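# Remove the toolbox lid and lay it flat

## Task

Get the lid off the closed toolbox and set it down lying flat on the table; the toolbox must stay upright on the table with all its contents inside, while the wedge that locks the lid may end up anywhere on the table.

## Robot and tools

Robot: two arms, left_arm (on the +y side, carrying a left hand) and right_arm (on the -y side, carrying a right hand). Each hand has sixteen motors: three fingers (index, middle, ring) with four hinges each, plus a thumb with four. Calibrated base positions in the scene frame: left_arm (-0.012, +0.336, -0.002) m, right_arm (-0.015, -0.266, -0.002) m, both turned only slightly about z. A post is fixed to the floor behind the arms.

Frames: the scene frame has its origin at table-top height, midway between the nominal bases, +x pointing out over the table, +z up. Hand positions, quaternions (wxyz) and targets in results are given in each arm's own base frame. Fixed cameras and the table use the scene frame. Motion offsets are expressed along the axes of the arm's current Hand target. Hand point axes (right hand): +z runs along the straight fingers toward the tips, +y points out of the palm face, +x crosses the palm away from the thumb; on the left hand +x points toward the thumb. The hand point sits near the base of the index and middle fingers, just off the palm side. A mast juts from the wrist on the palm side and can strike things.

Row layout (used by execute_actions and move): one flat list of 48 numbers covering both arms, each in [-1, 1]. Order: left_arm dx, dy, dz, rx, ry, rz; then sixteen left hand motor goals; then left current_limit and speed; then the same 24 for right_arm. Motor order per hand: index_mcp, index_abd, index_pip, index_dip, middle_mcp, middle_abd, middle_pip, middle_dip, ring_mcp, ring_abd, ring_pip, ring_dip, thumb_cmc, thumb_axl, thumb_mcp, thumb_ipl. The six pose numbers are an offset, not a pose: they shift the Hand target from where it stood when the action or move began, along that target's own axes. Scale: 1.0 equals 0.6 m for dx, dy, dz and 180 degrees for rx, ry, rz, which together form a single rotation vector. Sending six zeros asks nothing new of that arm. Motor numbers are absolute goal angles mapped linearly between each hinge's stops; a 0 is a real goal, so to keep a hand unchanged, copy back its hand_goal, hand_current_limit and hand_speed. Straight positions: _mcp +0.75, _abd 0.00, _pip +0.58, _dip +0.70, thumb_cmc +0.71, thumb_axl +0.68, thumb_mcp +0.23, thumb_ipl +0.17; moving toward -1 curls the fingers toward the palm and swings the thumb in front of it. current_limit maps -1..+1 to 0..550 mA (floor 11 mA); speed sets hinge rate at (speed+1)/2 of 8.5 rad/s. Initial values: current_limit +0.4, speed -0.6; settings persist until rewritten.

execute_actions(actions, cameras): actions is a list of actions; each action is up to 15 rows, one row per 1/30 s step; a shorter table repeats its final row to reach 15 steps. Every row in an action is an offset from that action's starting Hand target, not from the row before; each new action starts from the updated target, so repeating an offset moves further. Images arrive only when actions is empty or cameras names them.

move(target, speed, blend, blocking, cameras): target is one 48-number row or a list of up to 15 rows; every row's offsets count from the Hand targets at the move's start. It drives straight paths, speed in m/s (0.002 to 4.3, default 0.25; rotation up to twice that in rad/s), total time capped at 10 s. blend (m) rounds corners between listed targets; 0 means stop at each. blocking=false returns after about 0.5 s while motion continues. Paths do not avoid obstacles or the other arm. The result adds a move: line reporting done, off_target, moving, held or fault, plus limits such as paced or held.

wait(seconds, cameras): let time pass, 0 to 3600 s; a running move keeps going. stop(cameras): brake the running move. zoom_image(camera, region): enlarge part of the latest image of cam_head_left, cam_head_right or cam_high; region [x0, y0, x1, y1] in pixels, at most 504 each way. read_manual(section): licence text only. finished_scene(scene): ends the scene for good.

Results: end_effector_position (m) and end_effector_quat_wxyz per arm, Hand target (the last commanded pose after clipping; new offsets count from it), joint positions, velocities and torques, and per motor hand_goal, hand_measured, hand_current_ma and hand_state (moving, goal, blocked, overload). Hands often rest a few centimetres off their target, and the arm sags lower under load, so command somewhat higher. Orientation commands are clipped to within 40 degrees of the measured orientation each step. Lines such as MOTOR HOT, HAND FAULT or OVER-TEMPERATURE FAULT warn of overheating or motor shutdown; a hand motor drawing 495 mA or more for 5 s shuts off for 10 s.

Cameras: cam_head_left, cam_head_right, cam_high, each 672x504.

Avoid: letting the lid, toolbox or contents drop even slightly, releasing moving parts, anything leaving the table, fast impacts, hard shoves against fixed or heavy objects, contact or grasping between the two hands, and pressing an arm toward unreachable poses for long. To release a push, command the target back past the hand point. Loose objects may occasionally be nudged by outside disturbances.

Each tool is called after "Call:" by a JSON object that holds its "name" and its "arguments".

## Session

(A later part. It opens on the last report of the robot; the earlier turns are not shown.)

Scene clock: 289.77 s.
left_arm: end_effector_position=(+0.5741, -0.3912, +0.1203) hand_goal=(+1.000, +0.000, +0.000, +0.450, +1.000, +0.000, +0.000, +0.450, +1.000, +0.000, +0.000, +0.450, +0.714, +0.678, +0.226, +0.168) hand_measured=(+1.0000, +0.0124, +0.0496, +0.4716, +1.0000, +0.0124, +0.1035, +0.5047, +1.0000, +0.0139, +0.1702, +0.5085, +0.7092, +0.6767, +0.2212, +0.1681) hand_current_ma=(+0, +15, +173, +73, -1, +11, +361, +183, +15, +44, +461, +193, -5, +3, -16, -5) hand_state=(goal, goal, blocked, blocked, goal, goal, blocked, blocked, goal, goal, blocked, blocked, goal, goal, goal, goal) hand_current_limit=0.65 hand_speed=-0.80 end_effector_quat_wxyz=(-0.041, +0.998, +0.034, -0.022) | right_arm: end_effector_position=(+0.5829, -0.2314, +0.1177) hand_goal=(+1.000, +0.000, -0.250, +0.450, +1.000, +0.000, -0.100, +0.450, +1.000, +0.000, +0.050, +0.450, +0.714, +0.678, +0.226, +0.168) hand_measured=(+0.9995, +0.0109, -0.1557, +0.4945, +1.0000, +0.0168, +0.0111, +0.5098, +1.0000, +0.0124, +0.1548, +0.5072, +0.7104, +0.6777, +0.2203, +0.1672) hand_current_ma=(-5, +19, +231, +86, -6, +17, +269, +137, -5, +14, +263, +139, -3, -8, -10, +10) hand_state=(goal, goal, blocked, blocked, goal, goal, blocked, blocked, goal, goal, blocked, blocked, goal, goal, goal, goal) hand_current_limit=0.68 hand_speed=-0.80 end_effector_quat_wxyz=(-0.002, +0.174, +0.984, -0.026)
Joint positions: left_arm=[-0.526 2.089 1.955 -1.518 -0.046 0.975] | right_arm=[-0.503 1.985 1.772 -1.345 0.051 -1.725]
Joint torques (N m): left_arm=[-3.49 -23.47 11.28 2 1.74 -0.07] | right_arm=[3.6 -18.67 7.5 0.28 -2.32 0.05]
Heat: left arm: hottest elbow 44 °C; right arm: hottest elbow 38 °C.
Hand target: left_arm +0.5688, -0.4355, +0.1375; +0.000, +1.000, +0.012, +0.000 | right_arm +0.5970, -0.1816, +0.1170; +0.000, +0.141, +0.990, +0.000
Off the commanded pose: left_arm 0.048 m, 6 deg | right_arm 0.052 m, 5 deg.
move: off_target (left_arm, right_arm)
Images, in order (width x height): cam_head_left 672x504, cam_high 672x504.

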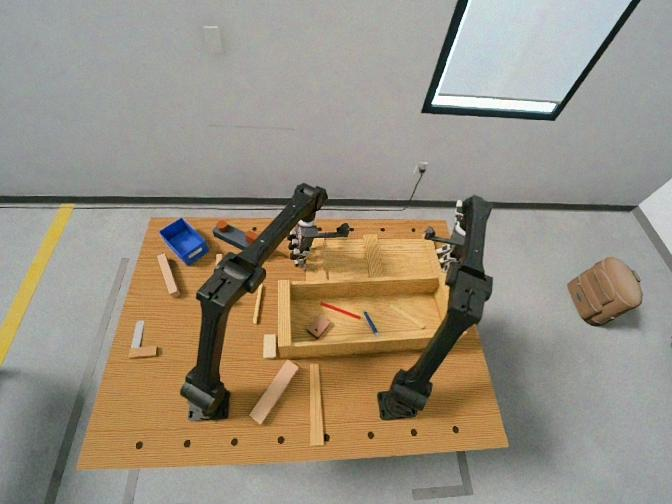

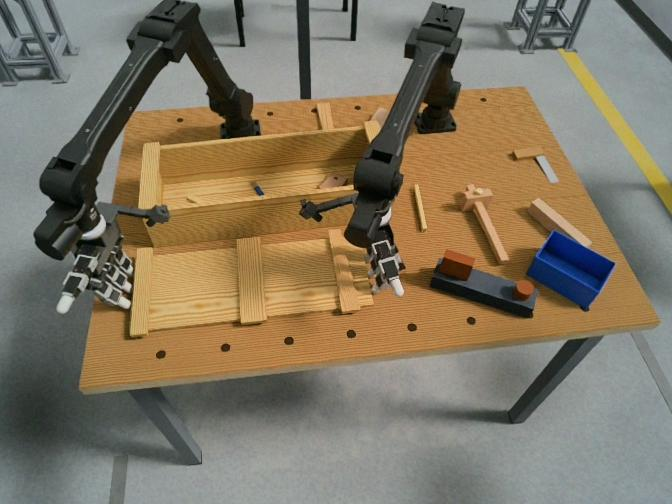

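Call:
{"name": "move", "arguments": {"target": [[0,-0.045,0,0,0,0,1,0,0.05,0.47,1,0,0.1,0.5,1,0,0.17,0.505,0.714,0.678,0.226,0.168,0.3,-0.9, -0.014,-0.048,0,0,0,0,1,0,-0.15,0.49,1,0,0.01,0.5,1,0,0.15,0.5,0.714,0.678,0.226,0.168,0.3,-0.9],[0,-0.08,0,0,0,0,1,0,0.05,0.47,1,0,0.1,0.5,1,0,0.17,0.505,0.714,0.678,0.226,0.168,0.3,-0.9, -0.0245,-0.085,0,0,0,0,1,0,-0.15,0.49,1,0,0.01,0.5,1,0,0.15,0.5,0.714,0.678,0.226,0.168,0.3,-0.9]], "speed": 0.03, "cameras": ["cam_high", "cam_head_left"]}}

Call:
{"name": "zoom_image", "arguments": {"camera": "cam_high", "region": [80, 200, 220, 340]}}

Call:
{"name": "zoom_image", "arguments": {"camera": "cam_high", "region": [300, 200, 440, 320]}}

Scene clock: 292.67 s.
left_arm: end_effector_position=(+0.5682, -0.3842, +0.1259) hand_goal=(+1.000, +0.000, +0.050, +0.470, +1.000, +0.000, +0.100, +0.500, +1.000, +0.000, +0.170, +0.506, +0.714, +0.678, +0.226, +0.168) hand_measured=(+0.9995, +0.0109, +0.0778, +0.4843, +1.0000, +0.0124, +0.1215, +0.5149, +0.9983, +0.0124, +0.1830, +0.5149, +0.7092, +0.6777, +0.2212, +0.1672) hand_current_ma=(+9, +19, +90, +54, -9, +5, +69, +55, +4, +33, +55, +26, -11, -4, -27, -17) hand_state=(goal, goal, blocked, goal, goal, goal, blocked, goal, goal, goal, goal, goal, goal, goal, goal, goal) hand_current_limit=0.30 hand_speed=-0.90 end_effector_quat_wxyz=(-0.013, +1.000, +0.023, -0.009) | right_arm: end_effector_position=(+0.5859, -0.2327, +0.1194) hand_goal=(+1.000, +0.000, -0.150, +0.490, +1.000, +0.000, +0.010, +0.500, +1.000, +0.000, +0.150, +0.500, +0.714, +0.678, +0.226, +0.168) hand_measured=(+0.9995, -0.0023, -0.1288, +0.4996, +0.9995, -0.0008, +0.0342, +0.5149, +1.0000, -0.0242, +0.1715, +0.5110, +0.7104, +0.6767, +0.2203, +0.1681) hand_current_ma=(+8, -2, +39, +16, -6, +5, +43, +23, -10, -43, +48, +36, -8, -2, -3, +7) hand_state=(goal, goal, blocked, goal, goal, goal, blocked, goal, goal, blocked, blocked, goal, goal, goal, goal, goal) hand_current_limit=0.30 hand_speed=-0.90 end_effector_quat_wxyz=(-0.004, +0.144, +0.990, -0.009)
Joint positions: left_arm=[-0.509 2.028 1.858 -1.429 -0.013 1.016] | right_arm=[-0.512 2.018 1.823 -1.376 0.019 -1.794]
Joint torques (N m): left_arm=[0.32 -23.47 9.8 0.53 0.39 0.12] | right_arm=[-1.38 -16.38 12.67 -0.01 -0.95 0.01]
Heat: left arm: hottest elbow 43 °C; right arm: hottest elbow 38 °C.
Hand target: left_arm +0.5676, -0.3875, +0.1376; +0.000, +1.000, +0.013, +0.000 | right_arm +0.5970, -0.2346, +0.1170; +0.000, +0.141, +0.990, +0.000
Off the commanded pose: left_arm 0.012 m, 2 deg | right_arm 0.011 m, 1 deg.
move: off_target (left_arm, right_arm)
Images, in order (width x height): cam_head_left 672x504, cam_high 672x504.

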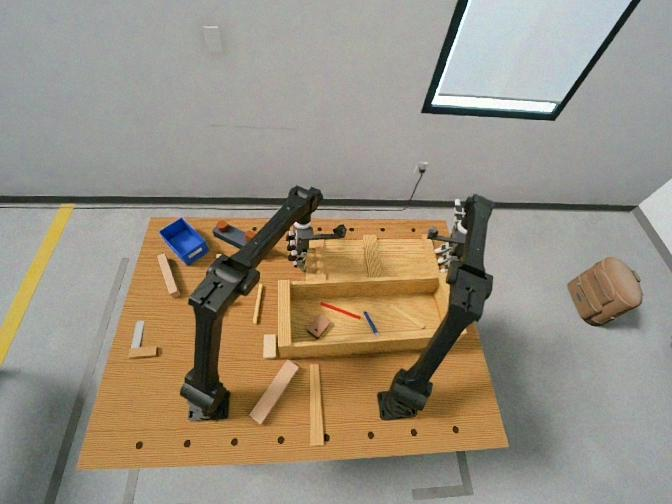

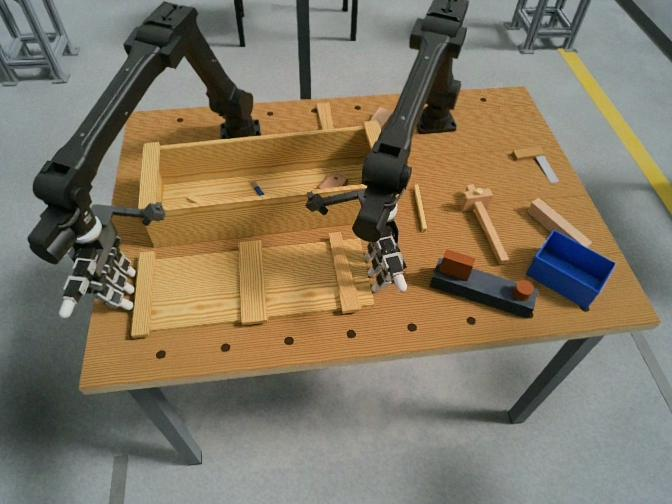

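Scaled by 3.600 from the camera's image (finer frame: 960x720).

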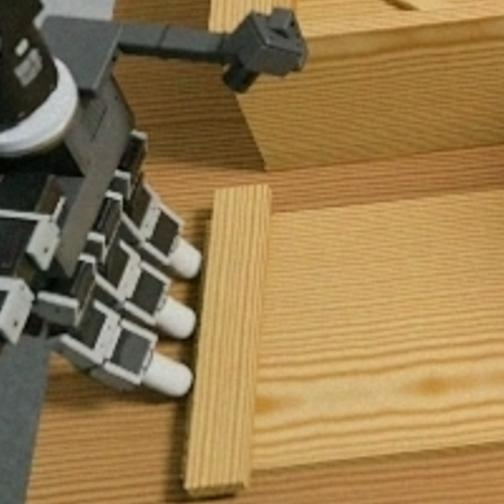

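Scaled by 3.600 from the camera's image (finer frame: 960x720).

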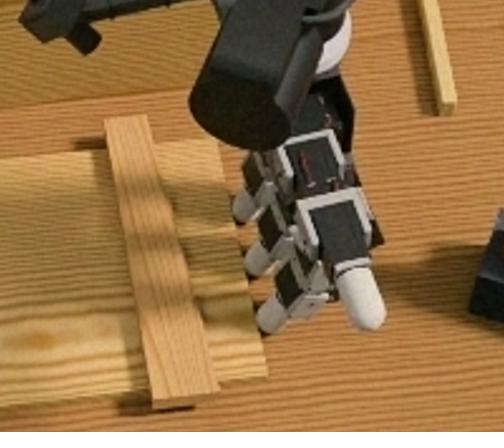

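Call:
{"name": "move", "arguments": {"target": [[0,-0.04,0,0,0,0,1,0,0.1,0.5,1,0,0.15,0.52,1,0,0.2,0.52,0.714,0.678,0.226,0.168,0.3,-0.9, -0.014,-0.048,0,0,0,0,1,0,-0.1,0.5,1,0,0.05,0.52,1,0,0.18,0.52,0.714,0.678,0.226,0.168,0.3,-0.9],[0,-0.07,0,0,0,0,1,0,0.1,0.5,1,0,0.15,0.52,1,0,0.2,0.52,0.714,0.678,0.226,0.168,0.3,-0.9, -0.0245,-0.085,0,0,0,0,1,0,-0.1,0.5,1,0,0.05,0.52,1,0,0.18,0.52,0.714,0.678,0.226,0.168,0.3,-0.9]], "speed": 0.04, "cameras": ["cam_high", "cam_head_left"]}}

Call:
{"name": "zoom_image", "arguments": {"camera": "cam_high", "region": [80, 200, 220, 340]}}

Call:
{"name": "zoom_image", "arguments": {"camera": "cam_high", "region": [300, 200, 440, 320]}}

Scene clock: 295.13 s.
left_arm: end_effector_position=(+0.5635, -0.3488, +0.1295) hand_goal=(+1.000, +0.000, +0.100, +0.500, +1.000, +0.000, +0.150, +0.520, +1.000, +0.000, +0.200, +0.520, +0.714, +0.678, +0.226, +0.168) hand_measured=(+0.9947, +0.0065, +0.0996, +0.4996, +0.9947, +0.0080, +0.1471, +0.5200, +0.9947, +0.0065, +0.1997, +0.5200, +0.7104, +0.6777, +0.2212, +0.1672) hand_current_ma=(-18, +3, +3, +15, -17, +7, -8, -9, -10, +28, +3, -11, -4, -7, -13, -15) hand_state=(goal, goal, goal, goal, goal, goal, goal, goal, goal, goal, goal, goal, goal, goal, goal, goal) hand_current_limit=0.30 hand_speed=-0.90 end_effector_quat_wxyz=(-0.007, +1.000, +0.016, -0.010) | right_arm: end_effector_position=(+0.5909, -0.2657, +0.1187) hand_goal=(+1.000, +0.000, -0.100, +0.500, +1.000, +0.000, +0.050, +0.520, +1.000, +0.000, +0.180, +0.520, +0.714, +0.678, +0.226, +0.168) hand_measured=(+0.9947, +0.0036, -0.0941, +0.4958, +0.9814, -0.0140, +0.0381, +0.5123, +0.9488, -0.0609, +0.1407, +0.4958, +0.7117, +0.6767, +0.2203, +0.1681) hand_current_ma=(-13, -1, +9, -18, -48, -24, -35, -19, -132, -85, -81, -40, +7, -3, -8, +11) hand_state=(goal, goal, goal, goal, goal, goal, goal, goal, blocked, blocked, blocked, blocked, goal, goal, goal, goal) hand_current_limit=0.30 hand_speed=-0.90 end_effector_quat_wxyz=(-0.008, +0.136, +0.991, +0.007)
Joint positions: left_arm=[-0.457 1.968 1.77 -1.397 -0.004 1.081] | right_arm=[-0.56 2.1 1.948 -1.44 -0.007 -1.858]
Joint torques (N m): left_arm=[1.08 -22.07 9.47 0.43 0.02 0.08] | right_arm=[-2.67 -17.26 13.52 0.55 0.23 -0.03]
Heat: left arm: hottest elbow 43 °C; right arm: hottest elbow 38 °C.
Hand target: left_arm +0.5665, -0.3456, +0.1376; +0.000, +1.000, +0.012, +0.000 | right_arm +0.5970, -0.2876, +0.1170; +0.001, +0.141, +0.990, +0.000
Off the commanded pose: left_arm 0.009 m, 1 deg | right_arm 0.023 m, 1 deg.
move: off_target (right_arm)
Images, in order (width x height): cam_head_left 672x504, cam_high 672x504.

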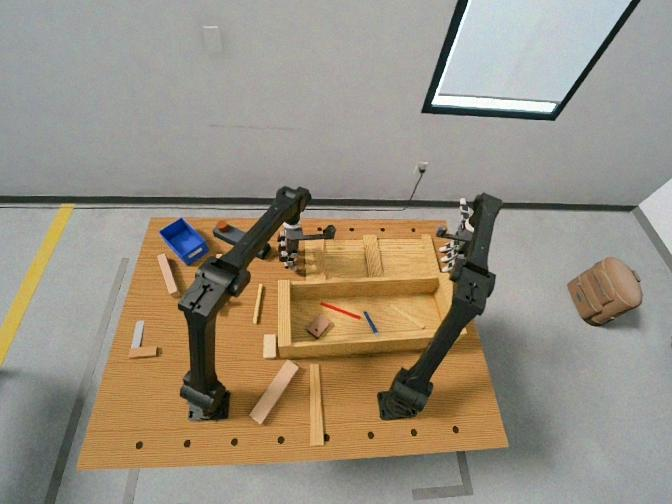

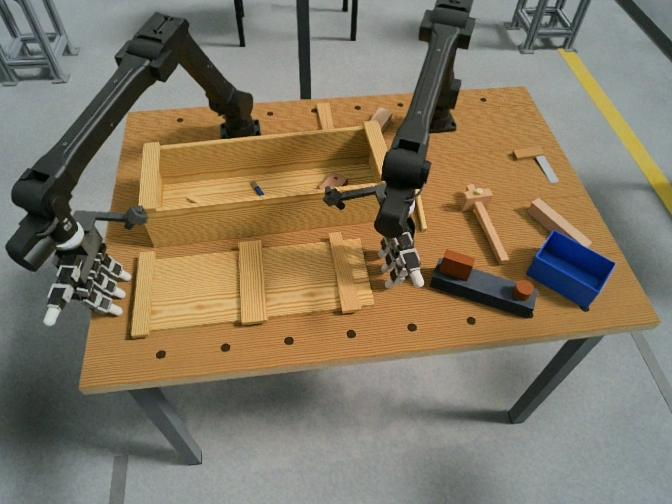

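Scaled by 3.600 from the camera's image (finer frame: 960x720).

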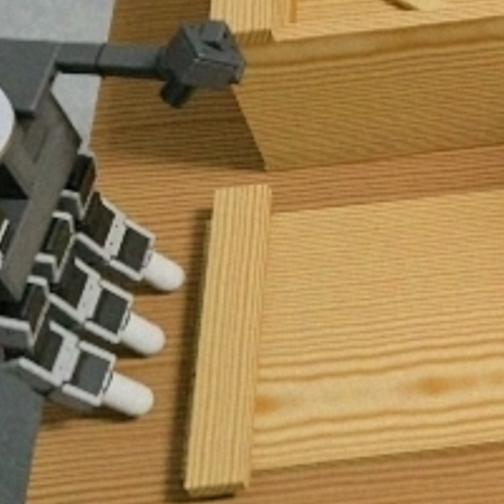

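Scaled by 3.600 from the camera's image (finer frame: 960x720).

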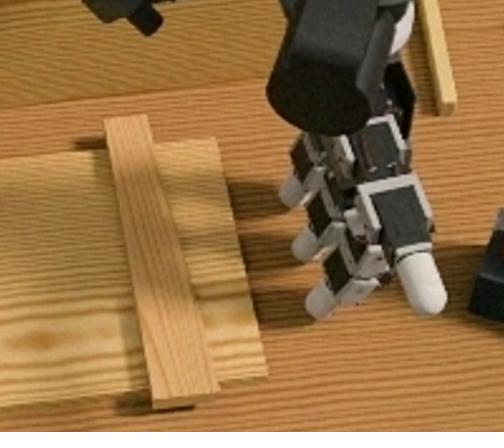

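Call:
{"name": "move", "arguments": {"target": [[0,-0.02,-0.25,0,0,0,1,0,0.314,0.55,1,0,0.314,0.55,1,0,0.314,0.55,0.714,0.678,0.226,0.168,0.3,-0.8, 0.0,-0.0,-0.25,0,0,0,1,0,0.18,0.52,1,0,0.18,0.52,1,0,0.18,0.52,0.714,0.678,0.226,0.168,0.3,-0.8]], "speed": 0.1, "cameras": ["all"]}}

Call:
{"name": "zoom_image", "arguments": {"camera": "cam_high", "region": [80, 120, 440, 350]}}

Call:
{"name": "zoom_image", "arguments": {"camera": "cam_head_right", "region": [270, 190, 500, 370]}}

Scene clock: 297.43 s.
left_arm: end_effector_position=(+0.5582, -0.3357, +0.2603) hand_goal=(+1.000, +0.000, +0.314, +0.550, +1.000, +0.000, +0.314, +0.550, +1.000, +0.000, +0.314, +0.550, +0.714, +0.678, +0.226, +0.168) hand_measured=(+0.9947, +0.0065, +0.3101, +0.5480, +0.9947, +0.0080, +0.3114, +0.5454, +0.9947, +0.0065, +0.3114, +0.5467, +0.7092, +0.6777, +0.2212, +0.1681) hand_current_ma=(-19, +18, -17, -8, -17, +1, -6, +2, -12, +22, -1, -17, -9, -5, -9, -10) hand_state=(goal, goal, goal, goal, goal, goal, goal, goal, goal, goal, goal, goal, goal, goal, goal, goal) hand_current_limit=0.30 hand_speed=-0.80 end_effector_quat_wxyz=(+0.001, +1.000, +0.017, +0.000) | right_arm: end_effector_position=(+0.5952, -0.2765, +0.2399) hand_goal=(+1.000, +0.000, +0.180, +0.520, +1.000, +0.000, +0.180, +0.520, +1.000, +0.000, +0.180, +0.520, +0.714, +0.678, +0.226, +0.168) hand_measured=(+0.9910, +0.0036, +0.1792, +0.5225, +0.9862, +0.0036, +0.1766, +0.5149, +0.9874, +0.0051, +0.1792, +0.5149, +0.7104, +0.6777, +0.2203, +0.1681) hand_current_ma=(-16, -5, -1, -2, -32, +1, -16, -14, -26, +7, -1, +2, +2, -9, -11, +6) hand_state=(goal, goal, goal, goal, goal, goal, goal, goal, goal, goal, goal, goal, goal, goal, goal, goal) hand_current_limit=0.30 hand_speed=-0.80 end_effector_quat_wxyz=(+0.024, +0.140, +0.990, -0.004)
Joint positions: left_arm=[-0.44 1.902 2.01 -1.679 0.002 1.097] | right_arm=[-0.572 2.071 2.219 -1.67 -0.013 -1.861]
Joint torques (N m): left_arm=[1.2 -20.84 14.97 -0.64 0.03 0.08] | right_arm=[-2.26 -20.42 13.79 -0.01 -0.17 0.09]
Heat: left arm: hottest elbow 43 °C; right arm: hottest elbow 38 °C.
Hand target: left_arm +0.5661, -0.3335, +0.2877; +0.000, +1.000, +0.012, +0.001 | right_arm +0.5968, -0.2877, +0.2671; +0.000, +0.141, +0.990, +0.000
Off the commanded pose: left_arm 0.028 m, 1 deg | right_arm 0.029 m, 3 deg.
joint sent to its limit (left arm) — joint 4 (wrist pitch), lower limit. The joint targets are off in orientation, not in position.
joint sent to its limit (right arm) — joint 4 (wrist pitch), lower limit. The joint targets are off in orientation, not in position.
move: off_target (left_arm, right_arm)

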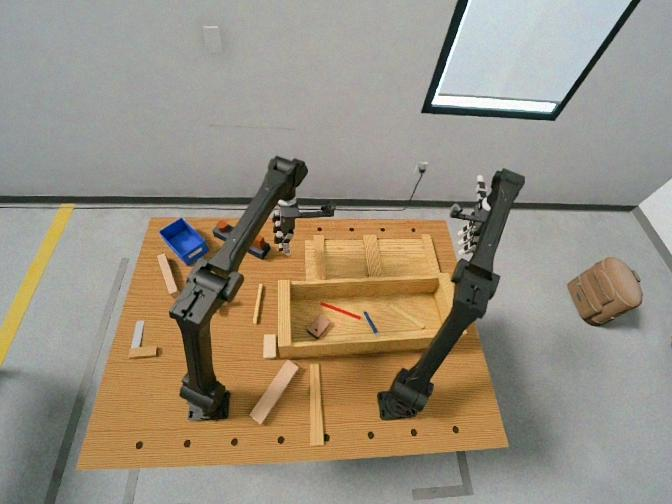

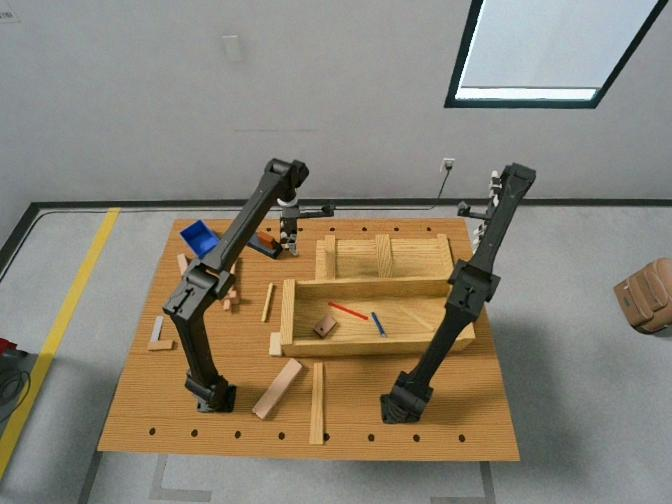

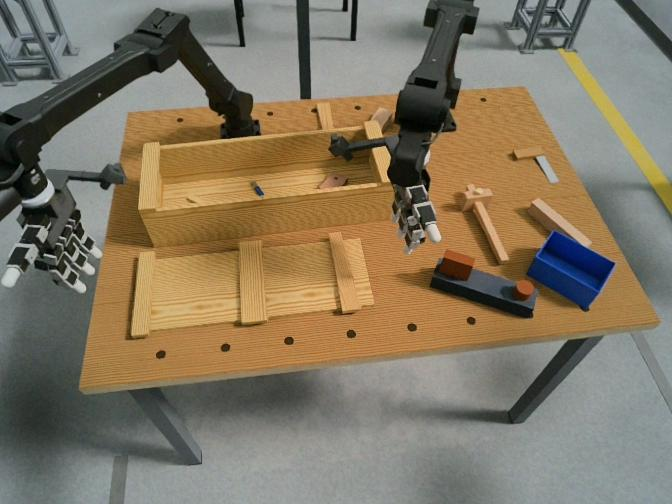

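Scaled by 1.400 from the camera's image (finer frame: 960x720).

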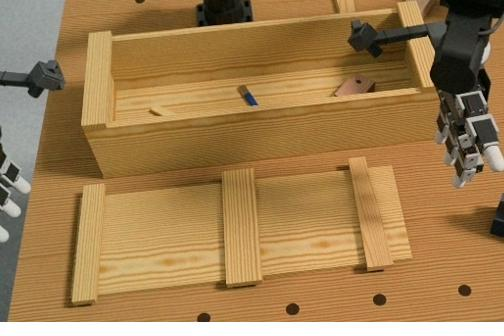

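Scaled by 2.191 from the camera's image (finer frame: 960x720).

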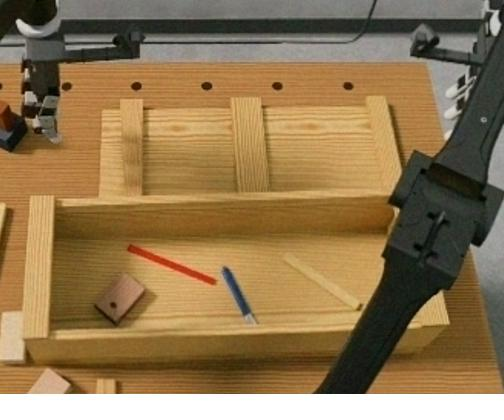

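Call:
{"name": "execute_actions", "arguments": {"actions": [], "cameras": ["all"]}}

Scene clock: 297.67 s.
left_arm: end_effector_position=(+0.5582, -0.3357, +0.2603) hand_goal=(+1.000, +0.000, +0.314, +0.550, +1.000, +0.000, +0.314, +0.550, +1.000, +0.000, +0.314, +0.550, +0.714, +0.678, +0.226, +0.168) hand_measured=(+0.9947, +0.0065, +0.3101, +0.5467, +0.9947, +0.0080, +0.3114, +0.5467, +0.9947, +0.0065, +0.3114, +0.5467, +0.7092, +0.6777, +0.2212, +0.1681) hand_current_ma=(-23, +8, -13, +2, -22, +9, -3, -8, -10, +21, -8, -20, -4, -5, -13, -18) hand_state=(goal, goal, goal, goal, goal, goal, goal, goal, goal, goal, goal, goal, goal, goal, goal, goal) hand_current_limit=0.30 hand_speed=-0.80 end_effector_quat_wxyz=(+0.001, +1.000, +0.017, +0.000) | right_arm: end_effector_position=(+0.5952, -0.2765, +0.2399) hand_goal=(+1.000, +0.000, +0.180, +0.520, +1.000, +0.000, +0.180, +0.520, +1.000, +0.000, +0.180, +0.520, +0.714, +0.678, +0.226, +0.168) hand_measured=(+0.9922, +0.0036, +0.1779, +0.5225, +0.9862, +0.0021, +0.1766, +0.5149, +0.9874, +0.0051, +0.1792, +0.5149, +0.7117, +0.6777, +0.2203, +0.1681) hand_current_ma=(-11, +8, -3, -2, -35, +1, -18, -19, -28, +3, -3, -2, -3, -7, -13, +2) hand_state=(goal, goal, goal, goal, goal, goal, goal, goal, goal, goal, goal, goal, goal, goal, goal, goal) hand_current_limit=0.30 hand_speed=-0.80 end_effector_quat_wxyz=(+0.024, +0.140, +0.990, -0.004)
Joint positions: left_arm=[-0.44 1.902 2.01 -1.679 0.002 1.097] | right_arm=[-0.572 2.071 2.219 -1.67 -0.013 -1.861]
Joint velocities: within noise
Joint torques (N m): left_arm=[1.2 -20.78 14.97 -0.64 0.03 0.08] | right_arm=[-2.32 -20.48 13.75 0.1 -0.18 0.12]
Heat: left arm: hottest elbow 43 °C; right arm: hottest elbow 38 °C.
Hand target: left_arm +0.5661, -0.3335, +0.2877; +0.000, +1.000, +0.012, +0.001 | right_arm +0.5968, -0.2877, +0.2671; +0.000, +0.141, +0.990, +0.000
Off the commanded pose: left_arm 0.028 m, 1 deg | right_arm 0.029 m, 3 deg.

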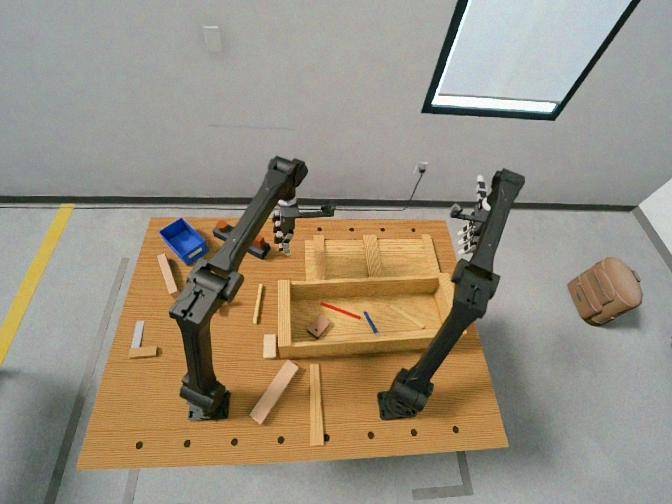

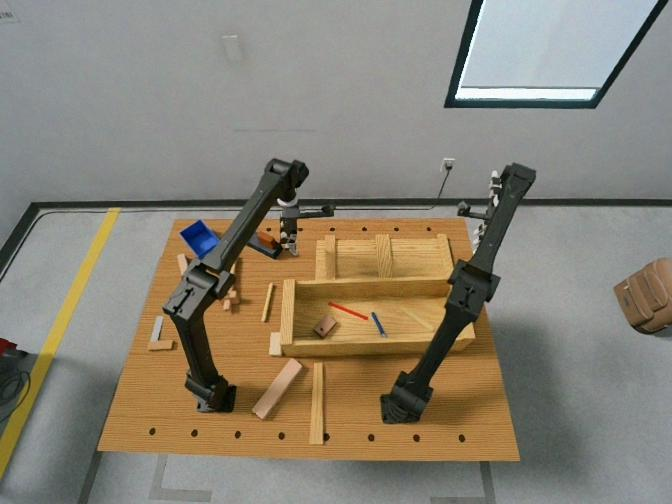

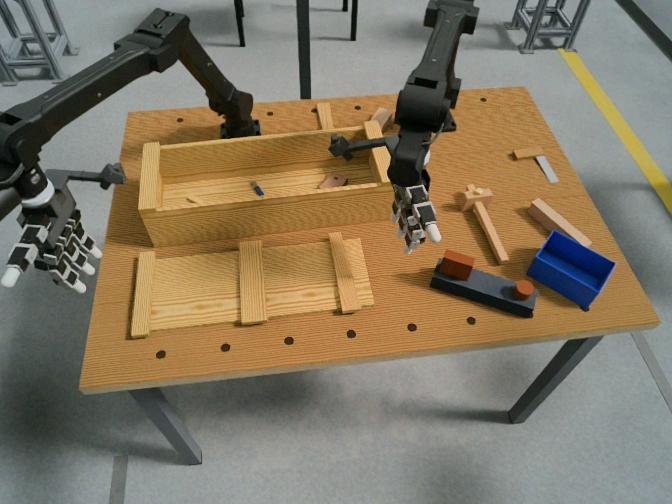

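Call:
{"name": "finished_scene", "arguments": {}}

The scene is finished: the task was done.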